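## Task

Take a loose grey peg and push it fully into a free hole on the blue nitrogen ball held by the other gripper, until it snaps home, without disturbing pegs that are already seated in that ball.

## Robot and tools

Robot. Two Trossen-style six-joint arms, left_arm and right_arm, stand on opposite sides of a table. Each has a parallel two-finger gripper and a wrist camera. In the scene frame the origin lies roughly between the arm bases, +z is up and the table surface is at z = +0.020 m. left_arm's base is on the +y side at about (-0.022, +0.456, +0.039) m; right_arm's is at about (-0.030, -0.446, +0.039) m. Arm names do not match image left and right. In both scenes one gripper already holds the ball and a loose grey peg rests somewhere nearby; random nudges can shift loose parts.

Frames. Every hand pose, velocity, Hand target and wrist-camera pose an arm reports is in that arm's own base frame. Fixed cameras and the table use the scene frame. Motion offsets are taken along the current Hand target's own axes. In the gripper frame the fingers point along +x and close along y. end_effector_position marks the point centred between the fingers, 3 to 4 cm back from the tips; only the final 1.5 cm of each finger's inner face is flat.

execute_actions(actions, cameras). actions is a list of actions. Each action is a table of at most 15 rows, and each row lasts one control step of 1/30 s; when fewer rows are given, the final row repeats for the rest of the 15 steps. A row always has 14 numbers in [-1, 1]: left_arm dx, dy, dz, rx, ry, rz, opening, then the same seven for right_arm. The six pose numbers are an offset from that arm's Hand target as it was when the action began; every row counts from that same start, but the next action starts from the new Hand target, so repeating an offset keeps adding. Scale: 1.0 equals 0.6 m for dx/dy/dz or 180 degrees; rx, ry, rz form one rotation vector. opening is absolute, not an offset: +1 is 0.080 m wide, -1 is shut, and bare fingers touch near -0.78. Sending six zeros re-requests the current Hand target. Always resend each gripper's intended opening, since 0 is itself a command. Closing from fully open takes about 0.6 s or more. cameras lists camera names, ["all"] or []; an empty actions list returns all images plus fuller status.

move(target, speed, blend, opening_speed, grip_force, blocking, cameras). target is one 14-number row laid out as above, or a list of up to 15 such rows; every row is an offset from the Hand targets at the move's start, not from the previous row. The grippers travel straight lines, taking the shorter turn, and all finish together within 10 s at most. speed is the path's top speed in m/s, 0.002 to 4.3, default 0.25 (rotation up to twice that in rad/s); one value or one per target. blend, in metres, rounds corners at intermediate targets; 0 stops at each. opening_speed is the rate of opening change per second on the -1..1 scale, at least 0.2. grip_force is the per-pad force limit in newtons, 8 to 34, one number or one per arm, and it persists. blocking=false returns after about 0.5 s while the move continues. Moves do not avoid obstacles or the other arm. The result adds a move: line: done (at rest within 8 mm and 2 degrees), off_target, moving, held, blocked (stopped well short, likely by an obstacle) or fault; limits=paced means the sent pose was clipped, limits=held means steps were withheld.

wait(seconds 0-10) lets time pass with commands held. stop brakes a running move. zoom_image(camera, region) enlarges [x0, y0, x1, y1] pixels, at most 504 by 504, from the newest image of cam_high, cam_left_wrist or cam_right_wrist (all 896x504). read_manual gives licence text only. finished_scene(scene) ends scene 1 or 2 for good; call it only once the peg is locked in.

Result lines. Per arm: end_effector_position (m), end_effector_quat_wxyz, linear and angular velocities, Hand target (the last commanded pose after clipping), Tool commands, grip_measured (opening on the command scale, accurate to about 2 mm; it reads narrower than a firmly squeezed part), grip_effort_n (motor effort, negative means closing; not pad force), Joint positions (last entry is the finger opening in metres), Joint torques, and External joint torques (estimated outside load; a push toward larger joint angles lowers it). within noise means the arm is still. MOTOR HOT, TORQUE FAULT, OVER-SPEED FAULT and OVER-TEMPERATURE FAULT lines report stops. Calls that run actions also list some intermediate hand positions.

Controller behaviour. Commanded orientation is limited to 32 degrees from the measured one per step. Friction and gravity often leave the hand short, low or tilted, especially far out; check the pose after each motion and send the remaining distance as a new offset. To grip, hold the command roughly 0.08 below grip_measured at first contact for full force.

Avoid. Contact torque limits (N m): waist 17.4, shoulder 21.6, elbow 21.5, wrist pitch 5.67, wrist yaw 5.65, wrist roll 5.3; reaching one freezes the arm for 10 s. Any contact between the two arms, grippers or wrist cameras, including closing on the other's fingers, can fail the scene. Do not strain the camera cables, slam into the table or fixtures, release moving parts, drop things from height, or let anything leave the table. Keep insertion pushes slow and modest; ease off by commanding the target back behind the gripper. Keep paths away from an arm's own base, avoid huge single-step jumps, and do not hold stretched or loaded poses longer than needed, as motors heat.

Each tool is called after "Emit:" by a JSON object that holds its "api" and its "payload", one argument or row to a line.

## Session

Emit:
{"api": "execute_actions", "payload": {
  "actions": []
}}

Scene clock: 0.00 s.
left_arm: end_effector_position=(+0.4569, +0.3505, +0.1267) grip_measured=-0.329 grip_effort_n=n/a end_effector_quat_wxyz=(+0.989, +0.014, +0.142, -0.046) | right_arm: end_effector_position=(+0.3157, +0.0000, +0.3228) grip_measured=+1.000 grip_effort_n=n/a end_effector_quat_wxyz=(+1.000, +0.000, -0.025, +0.000)
Joint positions: left_arm=[0.86 2.272 1.6 0.203 0.897 0.392 0.02] | right_arm=[0 0.85 0.65 0.25 0 0 0.08]
Joint velocities: within noise
Joint torques (N m): no reading
External joint torques (N m): no reading
Heat: left arm: hottest wrist roll 36 °C (+0.0 °C/min); right arm: hottest wrist pitch 34 °C (+0.0 °C/min).
Hand target: left_arm +0.4572, +0.3508, +0.1304; +0.989, +0.018, +0.139, -0.046 | right_arm +0.3152, +0.0000, +0.3257; +1.000, +0.000, -0.029, +0.000
Tool commands: left_gripper/opening=-0.465091 right_gripper/opening=+1.0

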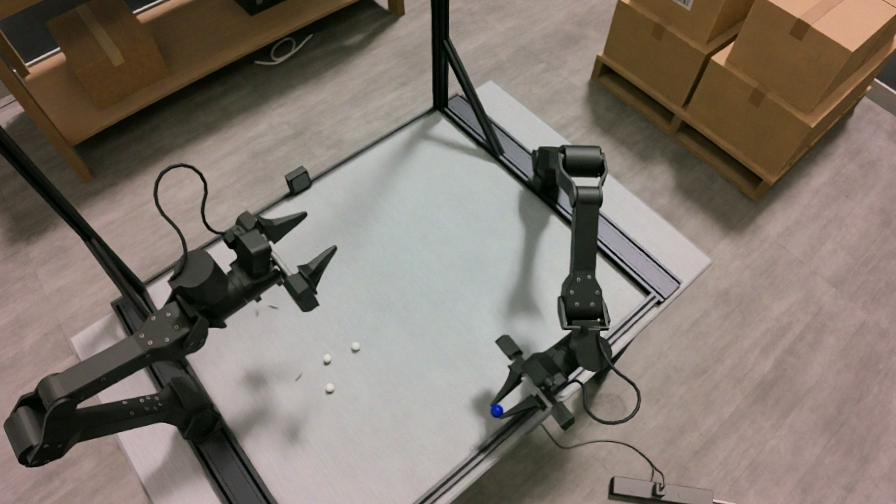

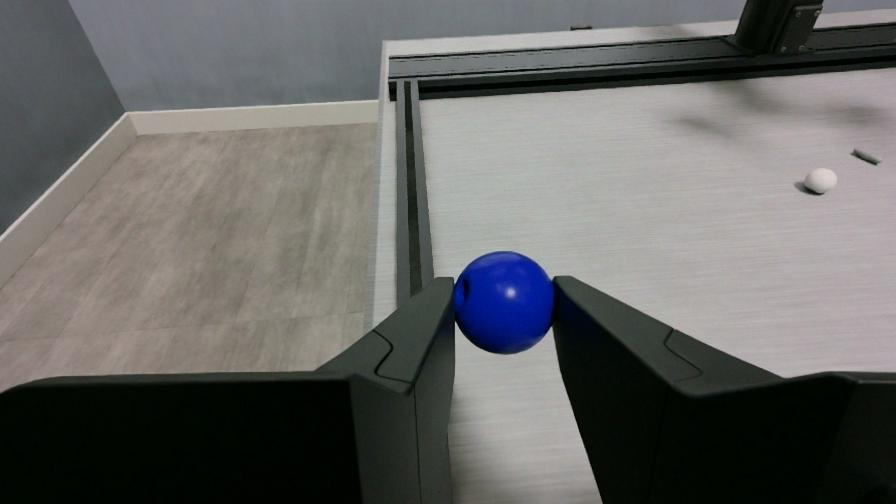

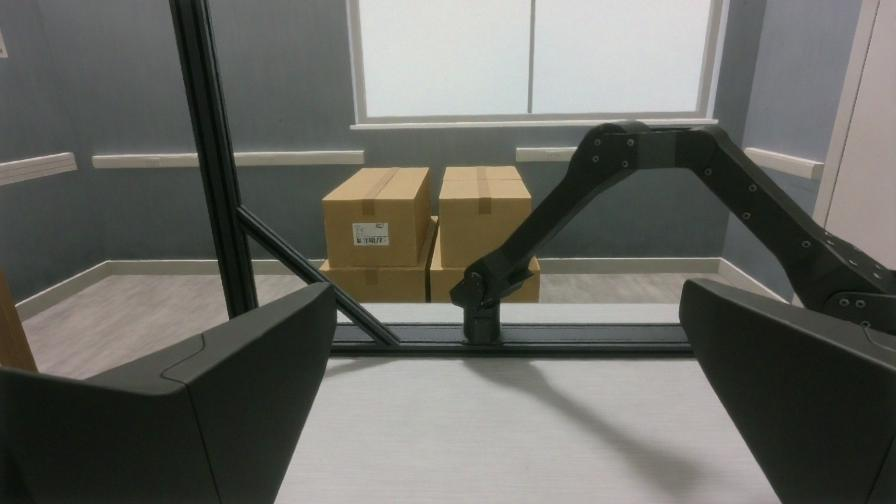

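Emit:
{"api": "zoom_image", "payload": {
  "camera": "cam_high",
  "region": [250, 280, 400, 430]
}}

Emit:
{"api": "zoom_image", "payload": {
  "camera": "cam_left_wrist",
  "region": [420, 220, 590, 380]
}}

Emit:
{"api": "zoom_image", "payload": {
  "camera": "cam_high",
  "region": [450, 360, 550, 450]
}}

Emit:
{"api": "zoom_image", "payload": {
  "camera": "cam_left_wrist",
  "region": [780, 130, 896, 210]
}}

Scaled by 3.360 from the camera's 896x504 image, which has a finer 1280x720 frame.

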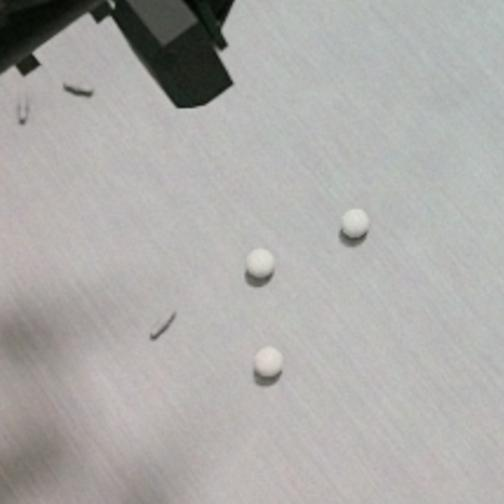

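Scaled by 2.965 from the camera's 896x504 image, which has a finer 1280x720 frame.

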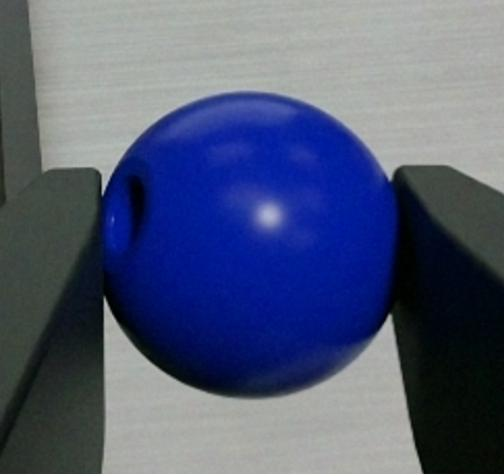

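Scaled by 5.040 from the camera's 896x504 image, which has a finer 1280x720 frame.

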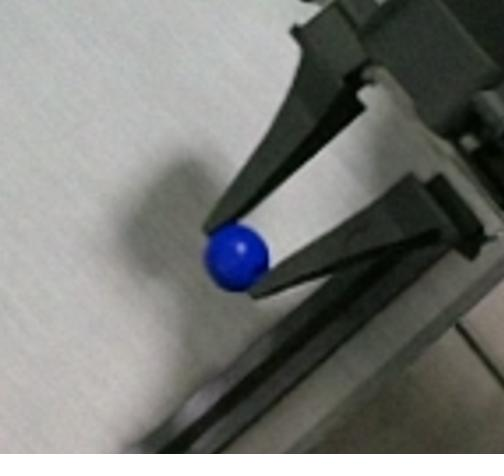

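Scaled by 4.345 from the camera's 896x504 image, which has a finer 1280x720 frame.

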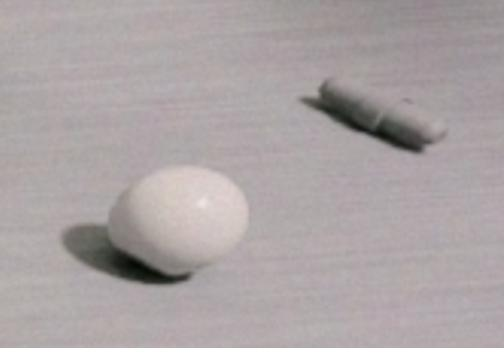

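Emit:
{"api": "move", "payload": {
  "target": [-0.0963,-0.58,0.316,-0.0115,-0.089,0.029,-0.465091,0,0,0,0,0,0,1],
  "speed": 0.25,
  "cameras": ["all"]
}}

Scene clock: 11.57 s.
left_arm: end_effector_position=(+0.4217, +0.0010, +0.3069) grip_measured=-0.329 grip_effort_n=-83.5 end_effector_quat_wxyz=(+1.000, +0.001, +0.016, -0.002) | right_arm: end_effector_position=(+0.3157, +0.0000, +0.3228) grip_measured=+1.000 grip_effort_n=0.7 end_effector_quat_wxyz=(+1.000, +0.000, -0.025, +0.000)
Joint positions: left_arm=[0.006 1.324 0.901 0.392 0.011 0.003 0.02] | right_arm=[0 0.85 0.65 0.25 0 0 0.08]
Joint torques (N m): left_arm=[-0.35 -7.04 9.11 1.64 -0.23 -0.12] | right_arm=[-0.06 -2.75 6.39 1.91 -0.01 0.02]
External joint torques (N m): left_arm=[-0.36 -2.11 2.34 0.01 -0.22 -0.12] | right_arm=[-0.08 -0.83 -0.29 0.31 0 0.02]
Heat: left arm: hottest shoulder 37 °C (+20.7 °C/min); right arm: hottest wrist pitch 37 °C (+15.6 °C/min).
Hand target: left_arm +0.4202, +0.0003, +0.3208; +1.000, +0.000, +0.000, -0.001 | right_arm +0.3152, +0.0000, +0.3257; +1.000, +0.000, -0.029, +0.000
Off the commanded pose: left_arm 0.014 m, 2 deg | right_arm 0.003 m, 0 deg.
move: off_target (left_arm)
camera_calibration:
cam_left_wrist: T_world_to_cam=[[0.014974, -0.999449, -0.0296105, 0.0142338], [-0.428389, 0.0203456, -0.903365, 0.478498], [0.90347, 0.0262118, -0.427848, -0.173401], [0, 0, 0, 1]] pos_world=[0.361433, 0.00903572, 0.358491]

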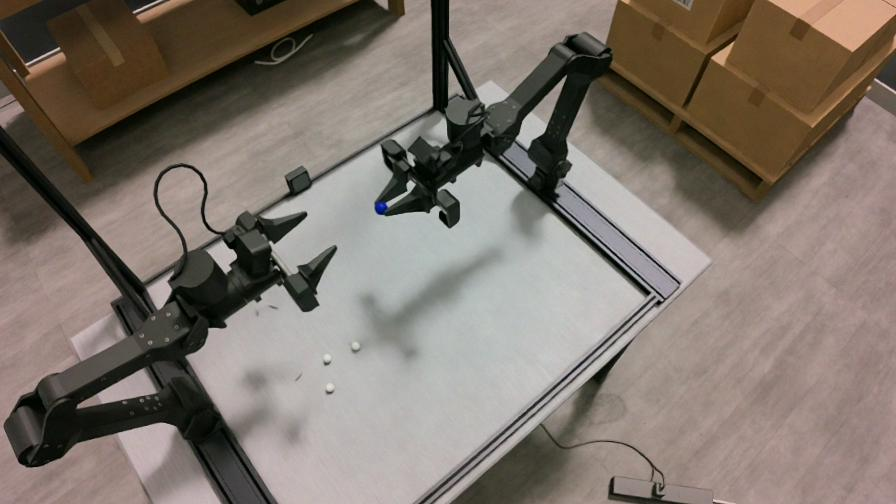

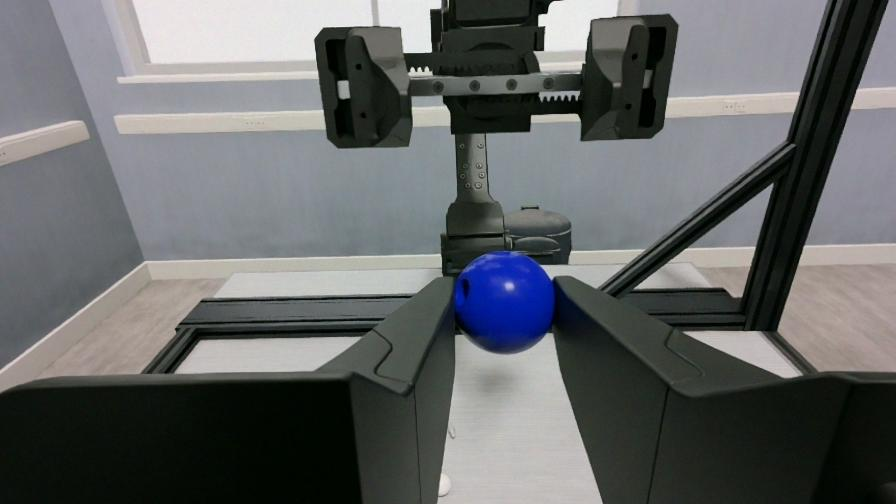

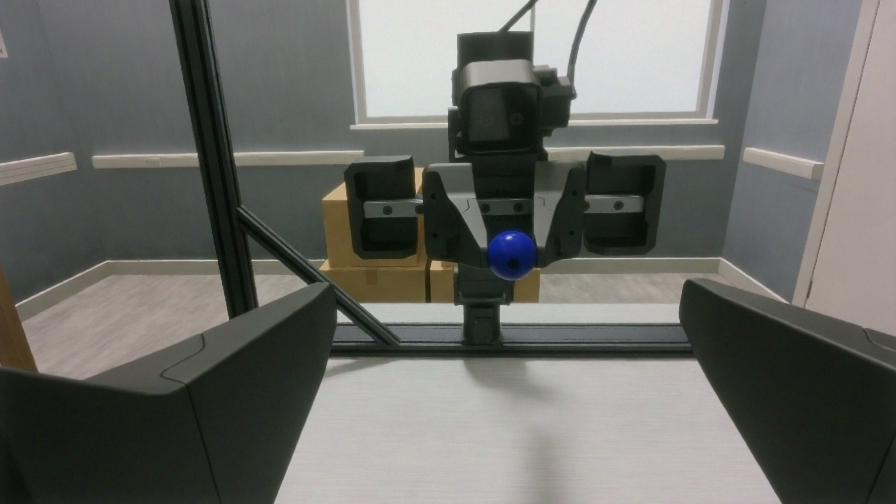

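Emit:
{"api": "zoom_image", "payload": {
  "camera": "cam_right_wrist",
  "region": [460, 200, 560, 300]
}}

Emit:
{"api": "zoom_image", "payload": {
  "camera": "cam_high",
  "region": [355, 180, 405, 230]
}}

Scaled by 5.040 from the camera's 896x504 image, which has a finer 1280x720 frame.

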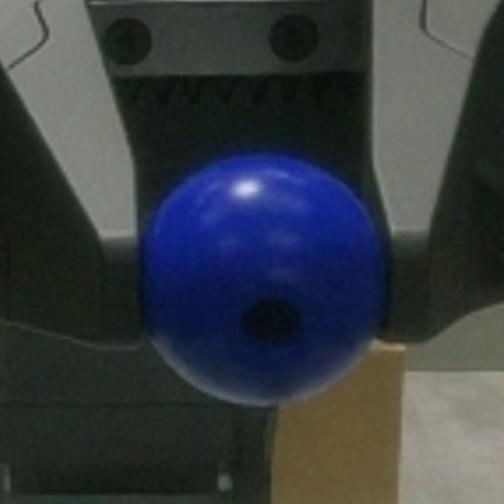

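Scaled by 10.080 from the camera's 896x504 image, which has a finer 1280x720 frame.

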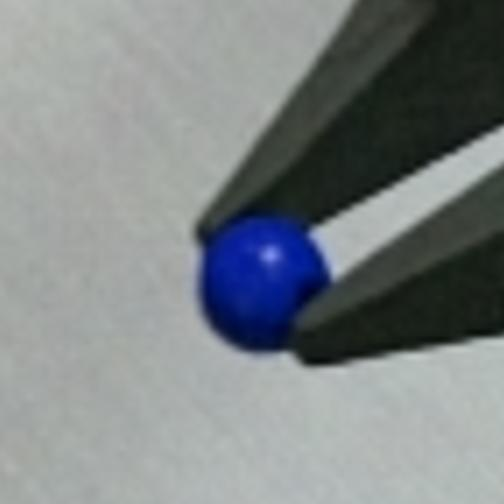

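Emit:
{"api": "move", "payload": {
  "target": [0,0,0,-0.945,0,0,-0.465091,0,0,0,0,0,0,1],
  "speed": 0.5,
  "cameras": ["all"]
}}

Emit:
{"api": "zoom_image", "payload": {
  "camera": "cam_high",
  "region": [355, 180, 405, 230]
}}

Emit:
{"api": "zoom_image", "payload": {
  "camera": "cam_left_wrist",
  "region": [420, 220, 590, 380]
}}

Emit:
{"api": "zoom_image", "payload": {
  "camera": "cam_right_wrist",
  "region": [460, 200, 560, 300]
}}

Scene clock: 37.53 s.
left_arm: end_effector_position=(+0.4217, +0.0010, +0.3069) grip_measured=-0.329 grip_effort_n=-83.5 end_effector_quat_wxyz=(-0.089, +0.996, -0.004, -0.015) | right_arm: end_effector_position=(+0.3157, +0.0000, +0.3228) grip_measured=+1.000 grip_effort_n=0.2 end_effector_quat_wxyz=(+1.000, +0.000, -0.025, +0.000)
Joint positions: left_arm=[0.006 1.324 0.901 0.392 0.011 -2.964 0.02] | right_arm=[0 0.85 0.65 0.25 0 0 0.08]
Joint torques (N m): left_arm=[-0.36 -7.04 9.11 1.63 -0.22 -0.15] | right_arm=[-0.03 -2.78 6.44 1.92 0 0.02]
External joint torques (N m): left_arm=[-0.34 -2.11 2.35 0 -0.22 -0.16] | right_arm=[-0.03 -0.87 -0.2 0.34 0 0.02]
Heat: left arm: hottest wrist pitch 39 °C (+8.0 °C/min); right arm: hottest wrist pitch 40 °C (+9.6 °C/min).
Hand target: left_arm +0.4202, +0.0003, +0.3208; -0.086, +0.996, -0.001, +0.000 | right_arm +0.3152, +0.0000, +0.3257; +1.000, +0.000, -0.029, +0.000
Off the commanded pose: left_arm 0.014 m, 2 deg | right_arm 0.003 m, 0 deg.
move: off_target (left_arm)
camera_calibration:
cam_left_wrist: T_world_to_cam=[[0.0316364, 0.979025, 0.201269, -0.0656111], [-0.372826, -0.175277, 0.911196, -0.101521], [0.927362, -0.103866, 0.359461, -0.424905], [0, 0, 0, 1]] pos_world=[0.358267, 0.00230755, 0.258448]

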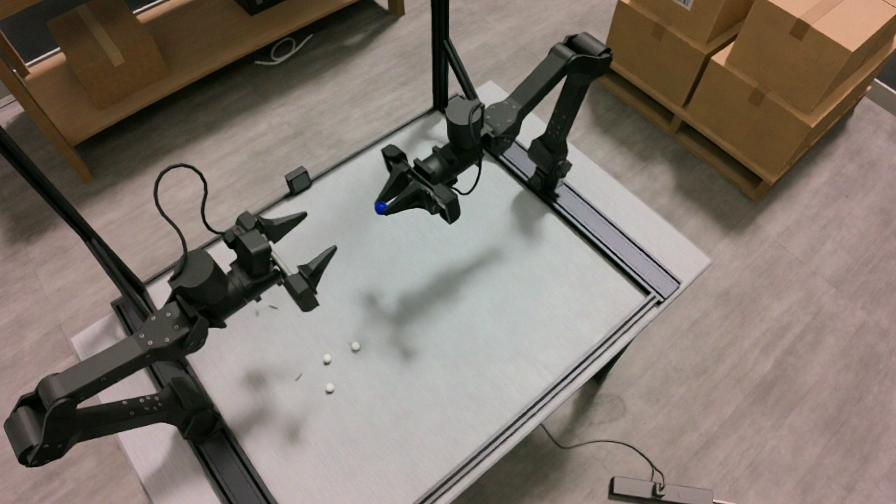

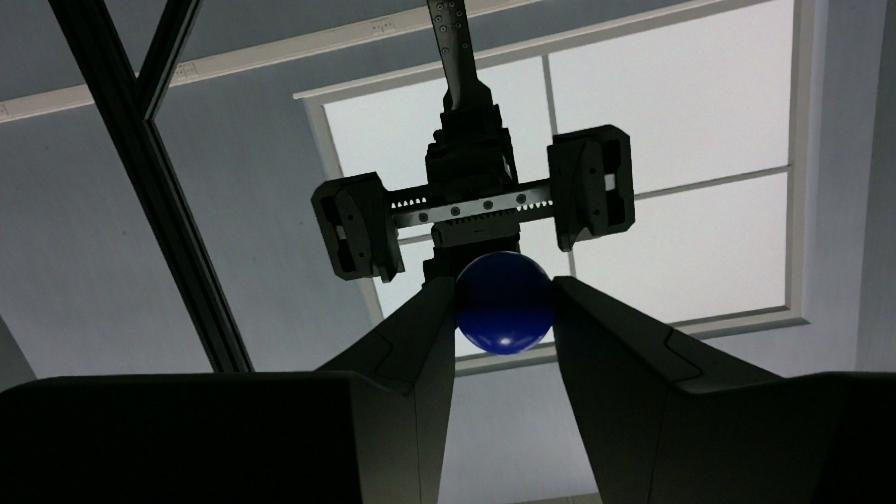

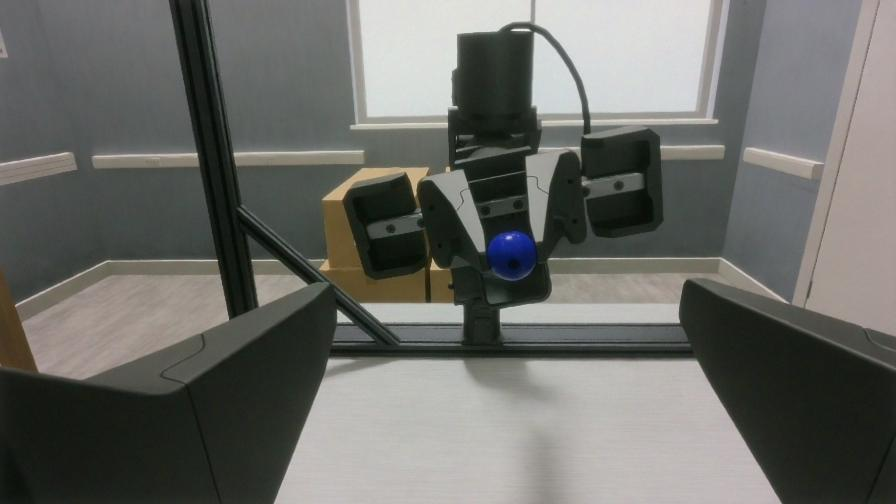

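Scaled by 10.080 from the camera's 896x504 image, which has a finer 1280x720 frame.

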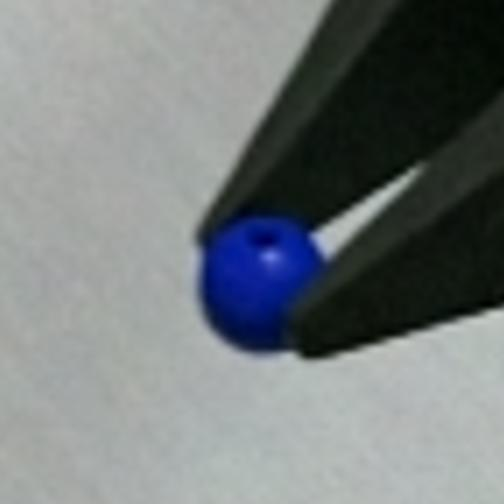

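Scaled by 2.965 from the camera's 896x504 image, which has a finer 1280x720 frame.

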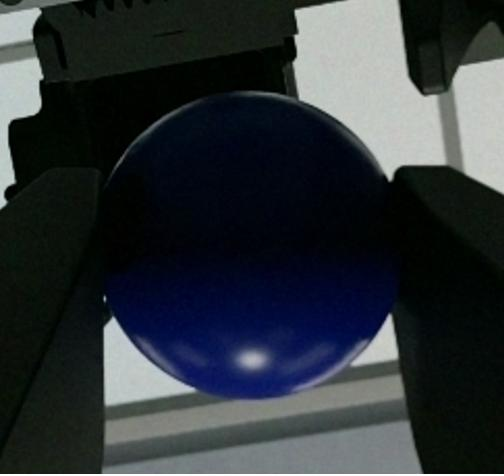

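Scaled by 5.040 from the camera's 896x504 image, which has a finer 1280x720 frame.

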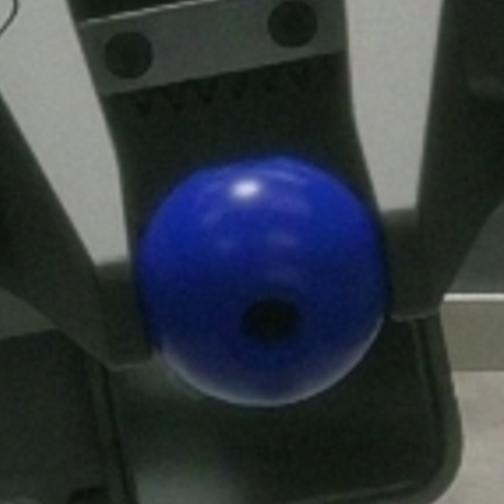

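Emit:
{"api": "move", "payload": {
  "target": [0.0017,-0.26,0.127,-0.0194,-0.1274,-0.0892,-0.465,-0.2365,-0.0783,-0.3633,0,0.518,0,1],
  "speed": 0.35,
  "cameras": ["all"]
}}

Emit:
{"api": "zoom_image", "payload": {
  "camera": "cam_high",
  "region": [410, 230, 470, 290]
}}

Scene clock: 50.40 s.
left_arm: end_effector_position=(+0.4189, +0.1646, +0.2674) grip_measured=-0.329 grip_effort_n=-83.5 end_effector_quat_wxyz=(-0.051, +0.968, +0.153, -0.190) | right_arm: end_effector_position=(+0.1875, -0.0464, +0.1021) grip_measured=+1.000 grip_effort_n=0.2 end_effector_quat_wxyz=(+0.712, +0.001, +0.702, -0.001)
Joint positions: left_arm=[0.388 1.475 1.147 -0.033 0.041 -2.959 0.02] | right_arm=[-0.245 1.264 0.885 -1.178 -0.003 -0.242 0.08]
Joint torques (N m): left_arm=[0.3 -5.7 9.15 1.57 0.09 0.14] | right_arm=[-0.27 -3.19 4.36 0.32 0.04 -0.17]
External joint torques (N m): left_arm=[0.28 0.32 2.39 -0.02 0.09 0.13] | right_arm=[-0.26 0.06 -1.08 -0.05 0.04 -0.17]
Heat: left arm: hottest wrist pitch 40 °C (+7.1 °C/min); right arm: hottest wrist pitch 40 °C (+7.1 °C/min).
Hand target: left_arm +0.4216, +0.1670, +0.2725; -0.053, +0.969, +0.154, -0.185 | right_arm +0.1862, -0.0469, +0.0999; +0.708, +0.000, +0.707, +0.000
Off the commanded pose: left_arm 0.006 m, 1 deg | right_arm 0.003 m, 1 deg.
move: done
camera_calibration:
cam_left_wrist: T_world_to_cam=[[-0.249304, 0.952849, 0.172993, -0.0882245], [0.00304949, -0.17786, 0.984051, -0.21443], [0.968421, 0.245855, 0.0414356, -0.380874], [0, 0, 0, 1]] pos_world=[0.347506, 0.139566, 0.242054]
cam_right_wrist: T_world_to_cam=[[-0.0133114, -0.999844, 0.0115942, -0.0343115], [-0.95954, 0.0160346, 0.281116, 0.179063], [-0.281258, -0.00738301, -0.959604, 0.228173], [0, 0, 0, 1]] pos_world=[0.235537, -0.0354928, 0.169016]

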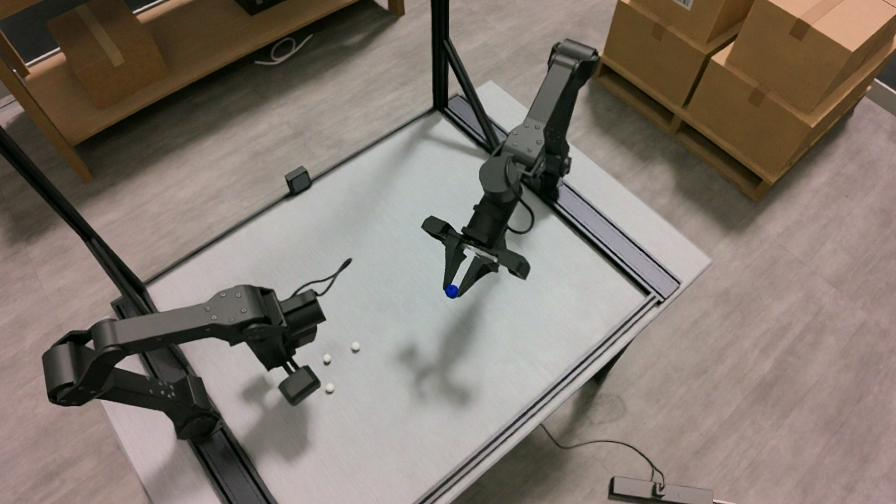

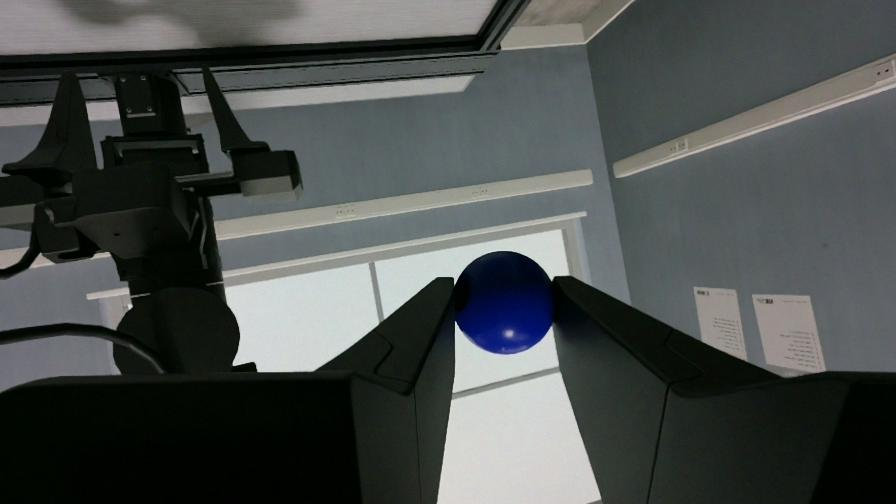

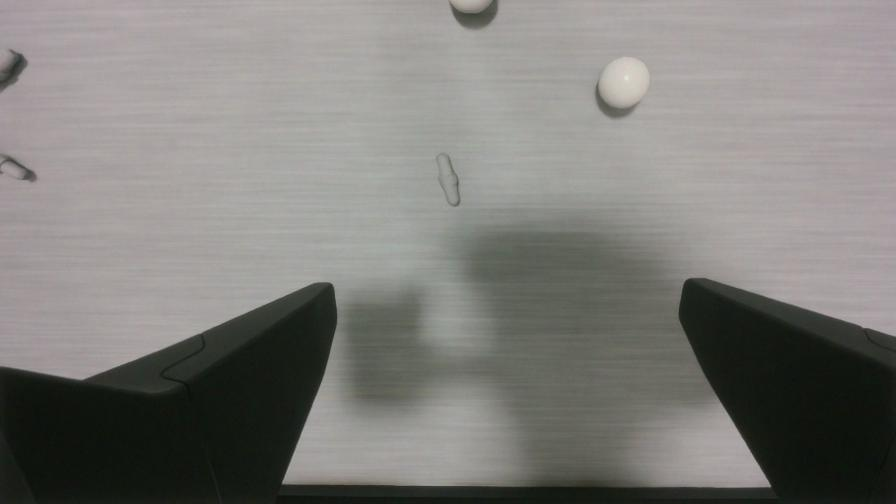

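Scaled by 8.400 from the camera's 896x504 image, which has a finer 1280x720 frame.

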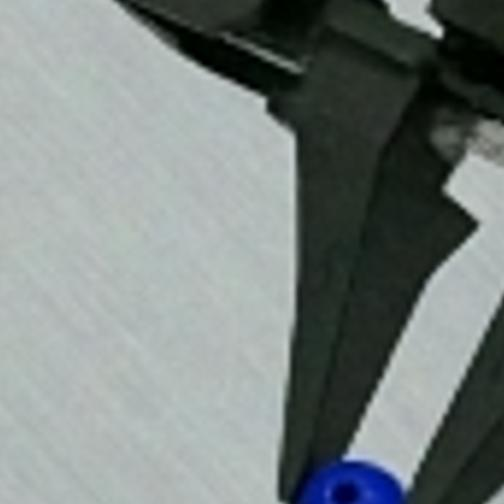

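Emit:
{"api": "zoom_image", "payload": {
  "camera": "cam_right_wrist",
  "region": [410, 140, 490, 220]
}}

Emit:
{"api": "zoom_image", "payload": {
  "camera": "cam_high",
  "region": [430, 270, 475, 315]
}}

Scaled by 6.300 from the camera's 896x504 image, which has a finer 1280x720 frame.

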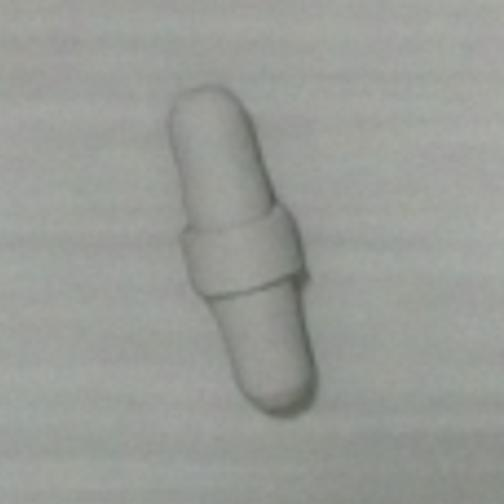

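Scaled by 11.200 from the camera's 896x504 image, which has a finer 1280x720 frame.

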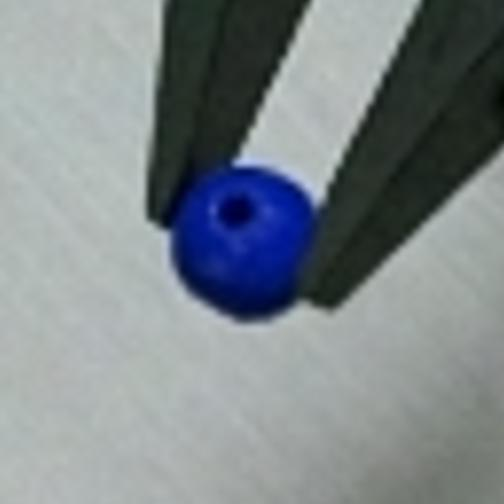

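Emit:
{"api": "move", "payload": {
  "target": [0,0,0,0,0,0,-0.465,0.0717,0.0265,0.0505,-0.0691,0.083,-0.0091,-0.1],
  "speed": 0.25,
  "cameras": ["cam_right_wrist"]
}}

Emit:
{"api": "zoom_image", "payload": {
  "camera": "cam_right_wrist",
  "region": [358, 160, 658, 410]
}}

Scene clock: 57.80 s.
left_arm: end_effector_position=(+0.4189, +0.1646, +0.2671) grip_measured=-0.329 grip_effort_n=-83.5 end_effector_quat_wxyz=(-0.050, +0.968, +0.153, -0.190) | right_arm: end_effector_position=(+0.2138, -0.0309, +0.0567) grip_measured=-0.096 grip_effort_n=-17.0 end_effector_quat_wxyz=(+0.606, -0.083, +0.788, +0.064)
Joint positions: left_arm=[0.388 1.475 1.147 -0.033 0.041 -2.959 0.02] | right_arm=[-0.091 1.636 0.992 -1.175 0.075 -0.292 0.031]
Joint torques (N m): left_arm=[0.34 -5.7 9.16 1.57 0.09 0.14] | right_arm=[0.09 -4.62 5.29 -0.21 0.15 -0.19]
External joint torques (N m): left_arm=[0.36 0.25 2.5 0.01 0.08 0.14] | right_arm=[0.05 0.53 0.59 -0.15 0.13 -0.19]
Heat: left arm: hottest wrist pitch 40 °C (+6.2 °C/min); right arm: hottest wrist pitch 38 °C (+4.2 °C/min).
Hand target: left_arm +0.4216, +0.1670, +0.2724; -0.053, +0.969, +0.154, -0.185 | right_arm +0.2166, -0.0309, +0.0570; +0.606, -0.086, +0.788, +0.066
Off the commanded pose: left_arm 0.006 m, 1 deg | right_arm 0.003 m, 0 deg.
move: done
camera_calibration:
cam_right_wrist: T_world_to_cam=[[0.201278, -0.979449, 0.0129125, -0.0633168], [-0.832371, -0.164075, 0.529374, 0.17006], [-0.516377, -0.1173, -0.84829, 0.232695], [0, 0, 0, 1]] pos_world=[0.274455, -0.00681803, 0.108185]
Images, in order (width x height): cam_right_wrist 896x504.

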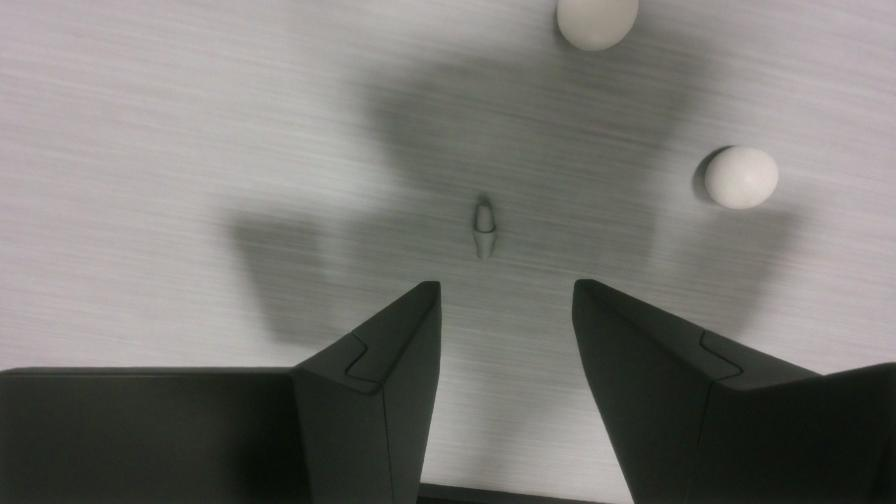

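Scaled by 1.680 from the camera's 896x504 image, which has a finer 1280x720 frame.

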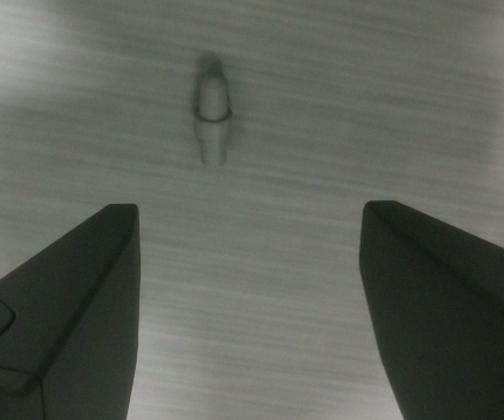

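Emit:
{"api": "move", "payload": {
  "target": [0,0,0,0,0,0,-0.465,0.0442,0.0043,0.0178,0,0,0,-0.3],
  "speed": 0.1,
  "cameras": ["cam_right_wrist"]
}}

Emit:
{"api": "zoom_image", "payload": {
  "camera": "cam_right_wrist",
  "region": [408, 210, 608, 370]
}}

Scene clock: 62.50 s.
left_arm: end_effector_position=(+0.4189, +0.1646, +0.2671) grip_measured=-0.329 grip_effort_n=-83.5 end_effector_quat_wxyz=(-0.050, +0.968, +0.153, -0.190) | right_arm: end_effector_position=(+0.2220, -0.0287, +0.0319) grip_measured=-0.297 grip_effort_n=-17.0 end_effector_quat_wxyz=(+0.611, -0.088, +0.784, +0.066)
Joint positions: left_arm=[0.388 1.475 1.147 -0.033 0.041 -2.959 0.02] | right_arm=[-0.078 1.697 0.953 -1.061 0.076 -0.289 0.022]
Joint torques (N m): left_arm=[0.33 -5.7 9.15 1.57 0.09 0.14] | right_arm=[0.18 -4.87 3.25 0.14 0.02 0.18]
External joint torques (N m): left_arm=[0.33 0.27 2.42 -0.01 0.09 0.13] | right_arm=[0.14 0.46 -1.2 0.2 0 0.18]
Heat: left arm: hottest wrist pitch 40 °C (+6.1 °C/min); right arm: hottest wrist pitch 38 °C (+3.0 °C/min).
Hand target: left_arm +0.4216, +0.1670, +0.2724; -0.053, +0.969, +0.154, -0.185 | right_arm +0.2194, -0.0278, +0.0286; +0.606, -0.086, +0.788, +0.066
Off the commanded pose: left_arm 0.006 m, 1 deg | right_arm 0.004 m, 1 deg.
move: done
camera_calibration:
cam_right_wrist: T_world_to_cam=[[0.211323, -0.977252, 0.017927, -0.0647536], [-0.837848, -0.171672, 0.518207, 0.191666], [-0.503341, -0.124529, -0.855067, 0.213233], [0, 0, 0, 1]] pos_world=[0.2816, -0.00382307, 0.0841671]
Images, in order (width x height): cam_right_wrist 896x504.

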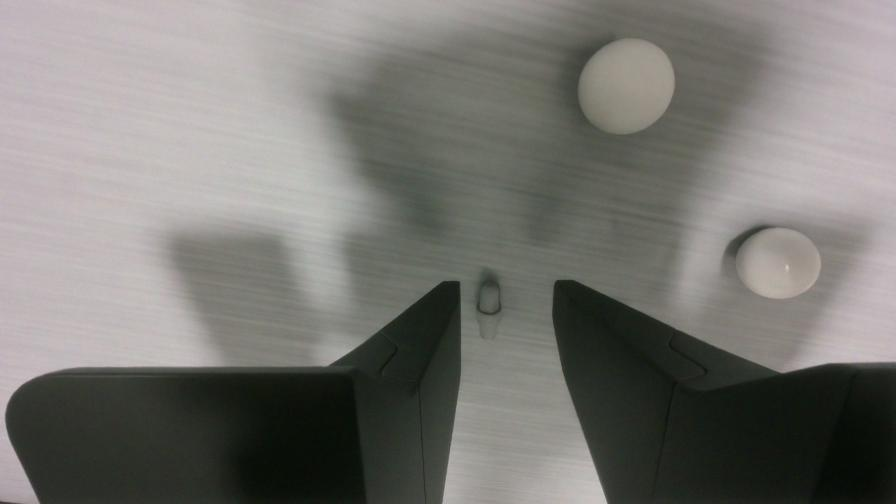

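Scaled by 2.520 from the camera's 896x504 image, which has a finer 1280x720 frame.

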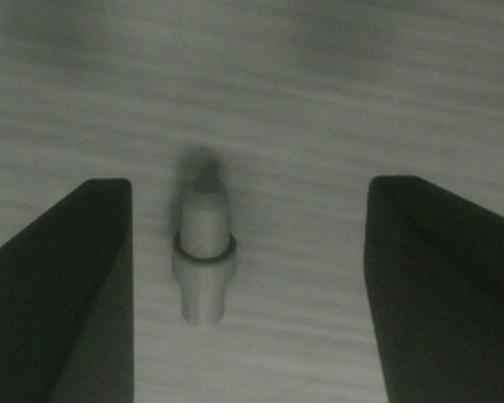

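Emit:
{"api": "move", "payload": {
  "target": [0,0,0,0,0,0,-0.465,0.0178,0.006,-0.0088,0,0,0,-0.3],
  "speed": 0.08,
  "cameras": ["cam_right_wrist"]
}}

Emit:
{"api": "zoom_image", "payload": {
  "camera": "cam_right_wrist",
  "region": [408, 210, 608, 370]
}}

Scene clock: 65.63 s.
left_arm: end_effector_position=(+0.4189, +0.1646, +0.2671) grip_measured=-0.329 grip_effort_n=-83.5 end_effector_quat_wxyz=(-0.050, +0.968, +0.153, -0.190) | right_arm: end_effector_position=(+0.2127, -0.0270, +0.0206) grip_measured=-0.297 grip_effort_n=-16.5 end_effector_quat_wxyz=(+0.607, -0.088, +0.787, +0.067)
Joint positions: left_arm=[0.388 1.475 1.147 -0.033 0.041 -2.959 0.02] | right_arm=[-0.073 1.697 0.899 -1.018 0.076 -0.285 0.022]
Joint torques (N m): left_arm=[0.33 -5.7 9.17 1.57 0.1 0.14] | right_arm=[0.14 -5.93 2.84 0.08 -0.04 0.19]
External joint torques (N m): left_arm=[0.34 0.35 2.42 -0.02 0.09 0.14] | right_arm=[0.13 -0.75 -1.42 0.17 -0.07 0.19]
Heat: left arm: hottest wrist pitch 40 °C (+5.0 °C/min); right arm: hottest wrist pitch 37 °C (+1.0 °C/min).
Hand target: left_arm +0.4216, +0.1670, +0.2724; -0.053, +0.969, +0.154, -0.185 | right_arm +0.2109, -0.0260, +0.0196; +0.606, -0.086, +0.788, +0.066
Off the commanded pose: left_arm 0.006 m, 1 deg | right_arm 0.002 m, 0 deg.
move: done
camera_calibration:
cam_right_wrist: T_world_to_cam=[[0.212, -0.977143, 0.0157107, -0.0610712], [-0.831924, -0.172012, 0.527554, 0.188618], [-0.512794, -0.124912, -0.849376, 0.201003], [0, 0, 0, 1]] pos_world=[0.272936, -0.00212317, 0.0721801]
Images, in order (width x height): cam_right_wrist 896x504.

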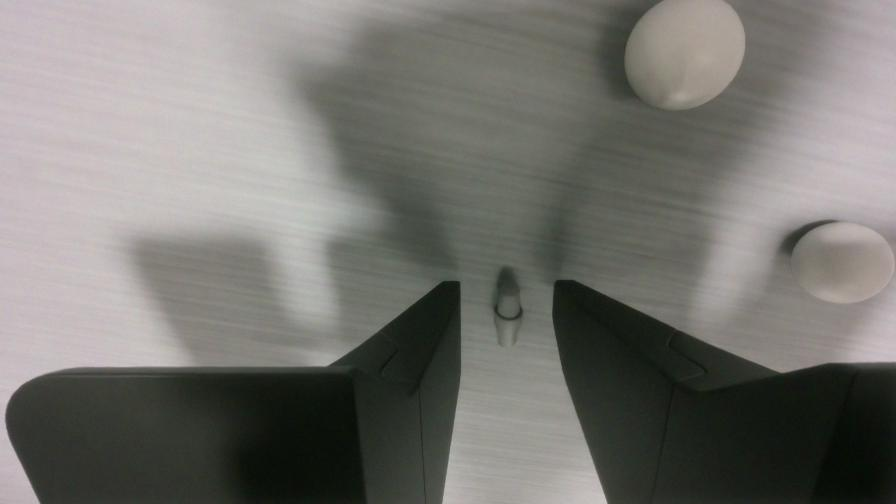

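Scaled by 2.520 from the camera's 896x504 image, which has a finer 1280x720 frame.

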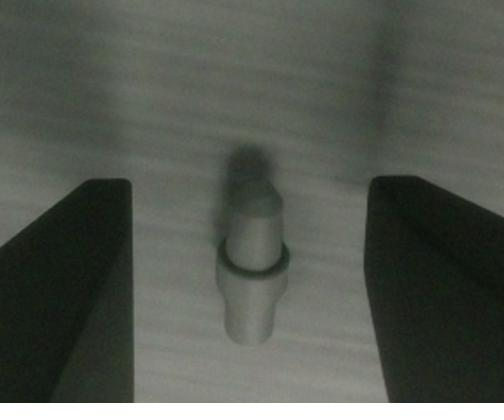

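Emit:
{"api": "move", "payload": {
  "target": [0,0,0,0,0,0,-0.465,0.0066,0,0.0016,0,0,0,-0.3],
  "speed": 0.04,
  "cameras": ["cam_right_wrist"]
}}

Emit:
{"api": "zoom_image", "payload": {
  "camera": "cam_right_wrist",
  "region": [408, 210, 608, 370]
}}

Scene clock: 68.07 s.
left_arm: end_effector_position=(+0.4189, +0.1646, +0.2671) grip_measured=-0.329 grip_effort_n=-83.5 end_effector_quat_wxyz=(-0.050, +0.968, +0.153, -0.190) | right_arm: end_effector_position=(+0.2134, -0.0270, +0.0183) grip_measured=-0.297 grip_effort_n=-17.0 end_effector_quat_wxyz=(+0.610, -0.088, +0.784, +0.066)
Joint positions: left_arm=[0.388 1.475 1.147 -0.033 0.041 -2.959 0.02] | right_arm=[-0.073 1.697 0.89 -1.001 0.076 -0.284 0.022]
Joint torques (N m): left_arm=[0.33 -5.71 9.16 1.57 0.1 0.14] | right_arm=[0.13 -5.01 2.95 0.11 -0.05 0.2]
External joint torques (N m): left_arm=[0.31 0.45 2.31 -0.05 0.09 0.14] | right_arm=[0.14 0.2 -1.35 0.17 -0.08 0.2]
Heat: left arm: hottest wrist pitch 40 °C (+5.1 °C/min); right arm: hottest wrist pitch 37 °C (+1.0 °C/min).
Hand target: left_arm +0.4216, +0.1670, +0.2724; -0.053, +0.969, +0.154, -0.185 | right_arm +0.2108, -0.0260, +0.0155; +0.606, -0.086, +0.788, +0.066
Off the commanded pose: left_arm 0.006 m, 1 deg | right_arm 0.004 m, 1 deg.
move: done
camera_calibration:
cam_right_wrist: T_world_to_cam=[[0.211509, -0.977205, 0.0182893, -0.061145], [-0.836582, -0.171334, 0.520361, 0.19158], [-0.505365, -0.125362, -0.853751, 0.197881], [0, 0, 0, 1]] pos_world=[0.273207, -0.00212035, 0.0703691]
Images, in order (width x height): cam_right_wrist 896x504.

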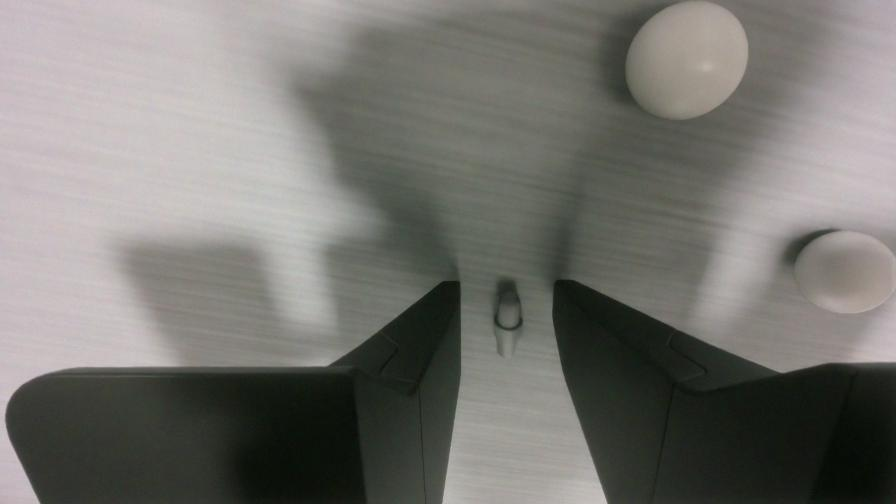

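Scaled by 2.520 from the camera's 896x504 image, which has a finer 1280x720 frame.

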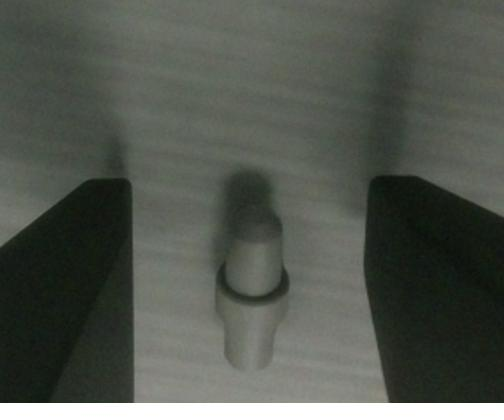

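Emit:
{"api": "move", "payload": {
  "target": [0,0,0,0,0,0,-0.465,0.004,0,-0.004,0,0.003,0,-0.3],
  "speed": 0.04,
  "cameras": ["cam_right_wrist"]
}}

Emit:
{"api": "zoom_image", "payload": {
  "camera": "cam_right_wrist",
  "region": [408, 210, 608, 370]
}}

Scene clock: 69.77 s.
left_arm: end_effector_position=(+0.4189, +0.1646, +0.2671) grip_measured=-0.329 grip_effort_n=-83.5 end_effector_quat_wxyz=(-0.050, +0.968, +0.153, -0.190) | right_arm: end_effector_position=(+0.2108, -0.0268, +0.0168) grip_measured=-0.297 grip_effort_n=-16.5 end_effector_quat_wxyz=(+0.608, -0.088, +0.786, +0.066)
Joint positions: left_arm=[0.388 1.475 1.147 -0.033 0.041 -2.959 0.02] | right_arm=[-0.073 1.697 0.881 -0.999 0.076 -0.284 0.022]
Joint torques (N m): left_arm=[0.33 -5.71 9.15 1.57 0.09 0.14] | right_arm=[0.04 -4.65 2.9 0.05 0.05 0.14]
External joint torques (N m): left_arm=[0.31 0.34 2.4 -0.02 0.09 0.14] | right_arm=[0.02 0.5 -1.35 0.12 0.02 0.14]
Heat: left arm: hottest wrist pitch 40 °C (+5.0 °C/min); right arm: hottest wrist pitch 37 °C (+0.0 °C/min).
Hand target: left_arm +0.4216, +0.1670, +0.2724; -0.053, +0.969, +0.154, -0.185 | right_arm +0.2080, -0.0266, +0.0138; +0.602, -0.087, +0.791, +0.066
Off the commanded pose: left_arm 0.006 m, 1 deg | right_arm 0.004 m, 1 deg.
move: done
camera_calibration:
cam_right_wrist: T_world_to_cam=[[0.211646, -0.97721, 0.0163513, -0.0604385], [-0.833018, -0.171616, 0.525955, 0.189274], [-0.511163, -0.124937, -0.850355, 0.196552], [0, 0, 0, 1]] pos_world=[0.27093, -0.00202204, 0.0685776]
Images, in order (width x height): cam_right_wrist 896x504.

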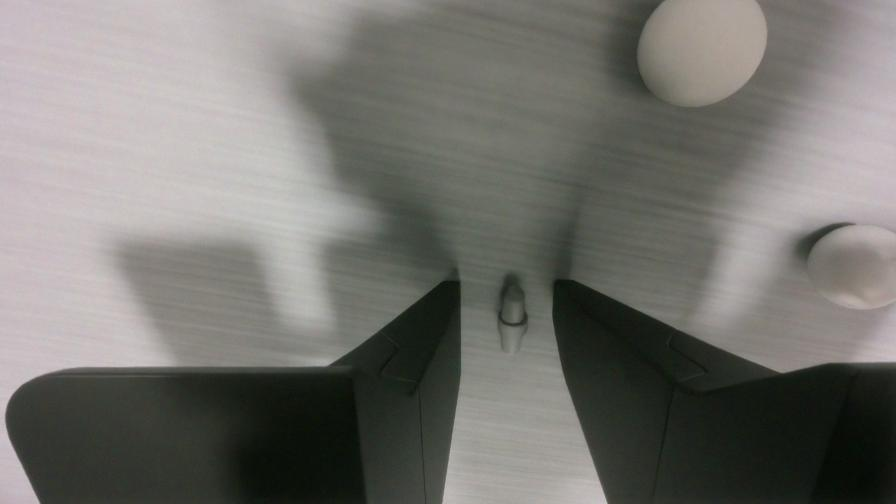

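Scaled by 2.520 from the camera's 896x504 image, which has a finer 1280x720 frame.

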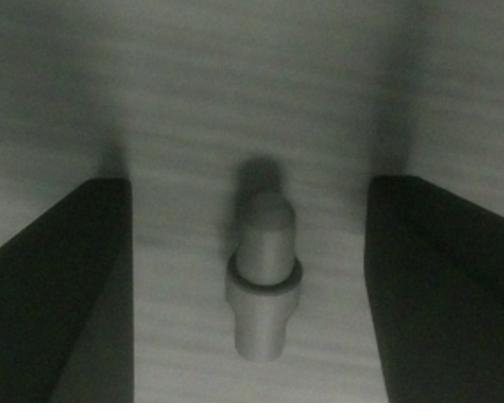

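Emit:
{"api": "move", "payload": {
  "target": [0,0,0,0,0,0,-0.465,0,0,0,0,0,0,-0.8],
  "speed": 0.04,
  "grip_force": [34,15],
  "opening_speed": 0.5,
  "cameras": ["cam_right_wrist"]
}}

Emit:
{"api": "zoom_image", "payload": {
  "camera": "cam_right_wrist",
  "region": [408, 210, 608, 370]
}}

Scene clock: 73.07 s.
left_arm: end_effector_position=(+0.4189, +0.1646, +0.2671) grip_measured=-0.329 grip_effort_n=-83.5 end_effector_quat_wxyz=(-0.050, +0.968, +0.153, -0.190) | right_arm: end_effector_position=(+0.2108, -0.0268, +0.0168) grip_measured=-0.688 grip_effort_n=-44.9 end_effector_quat_wxyz=(+0.608, -0.088, +0.786, +0.066)
Joint positions: left_arm=[0.388 1.475 1.147 -0.033 0.041 -2.959 0.02] | right_arm=[-0.073 1.697 0.881 -0.999 0.076 -0.284 0.004]
Joint torques (N m): left_arm=[0.33 -5.69 9.15 1.57 0.09 0.13] | right_arm=[0.04 -4.64 2.96 0.09 0.06 0.15]
External joint torques (N m): left_arm=[0.38 0.47 2.3 -0.05 0.08 0.13] | right_arm=[0.06 0.54 -1.33 0.15 0.02 0.15]
Heat: left arm: hottest wrist pitch 40 °C (+4.1 °C/min); right arm: hottest wrist pitch 36 °C (-1.0 °C/min).
Hand target: left_arm +0.4216, +0.1670, +0.2724; -0.053, +0.969, +0.154, -0.185 | right_arm +0.2080, -0.0266, +0.0139; +0.602, -0.087, +0.791, +0.066
Off the commanded pose: left_arm 0.006 m, 1 deg | right_arm 0.004 m, 1 deg.
grip_force (N): 34, 15
move: done
camera_calibration:
cam_right_wrist: T_world_to_cam=[[0.211646, -0.97721, 0.0163513, -0.0604385], [-0.833018, -0.171616, 0.525955, 0.189274], [-0.511163, -0.124937, -0.850355, 0.196552], [0, 0, 0, 1]] pos_world=[0.27093, -0.00202204, 0.0685776]
Images, in order (width x height): cam_right_wrist 896x504.

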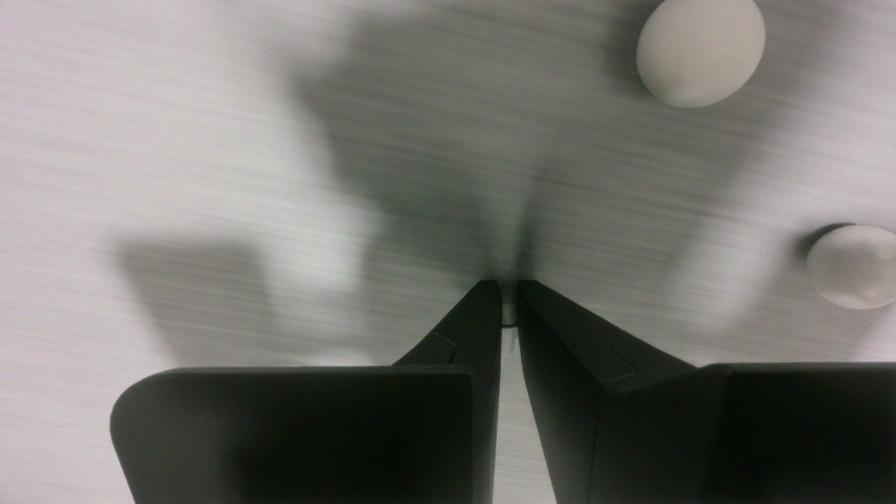

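Scaled by 2.520 from the camera's 896x504 image, which has a finer 1280x720 frame.

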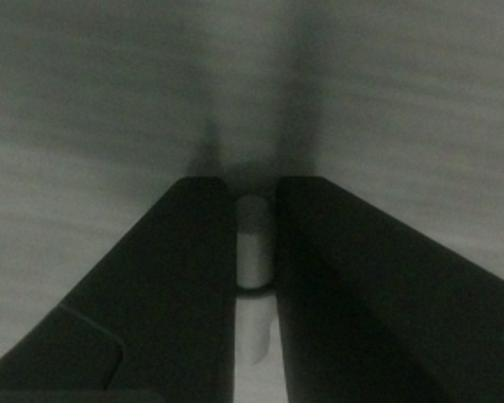

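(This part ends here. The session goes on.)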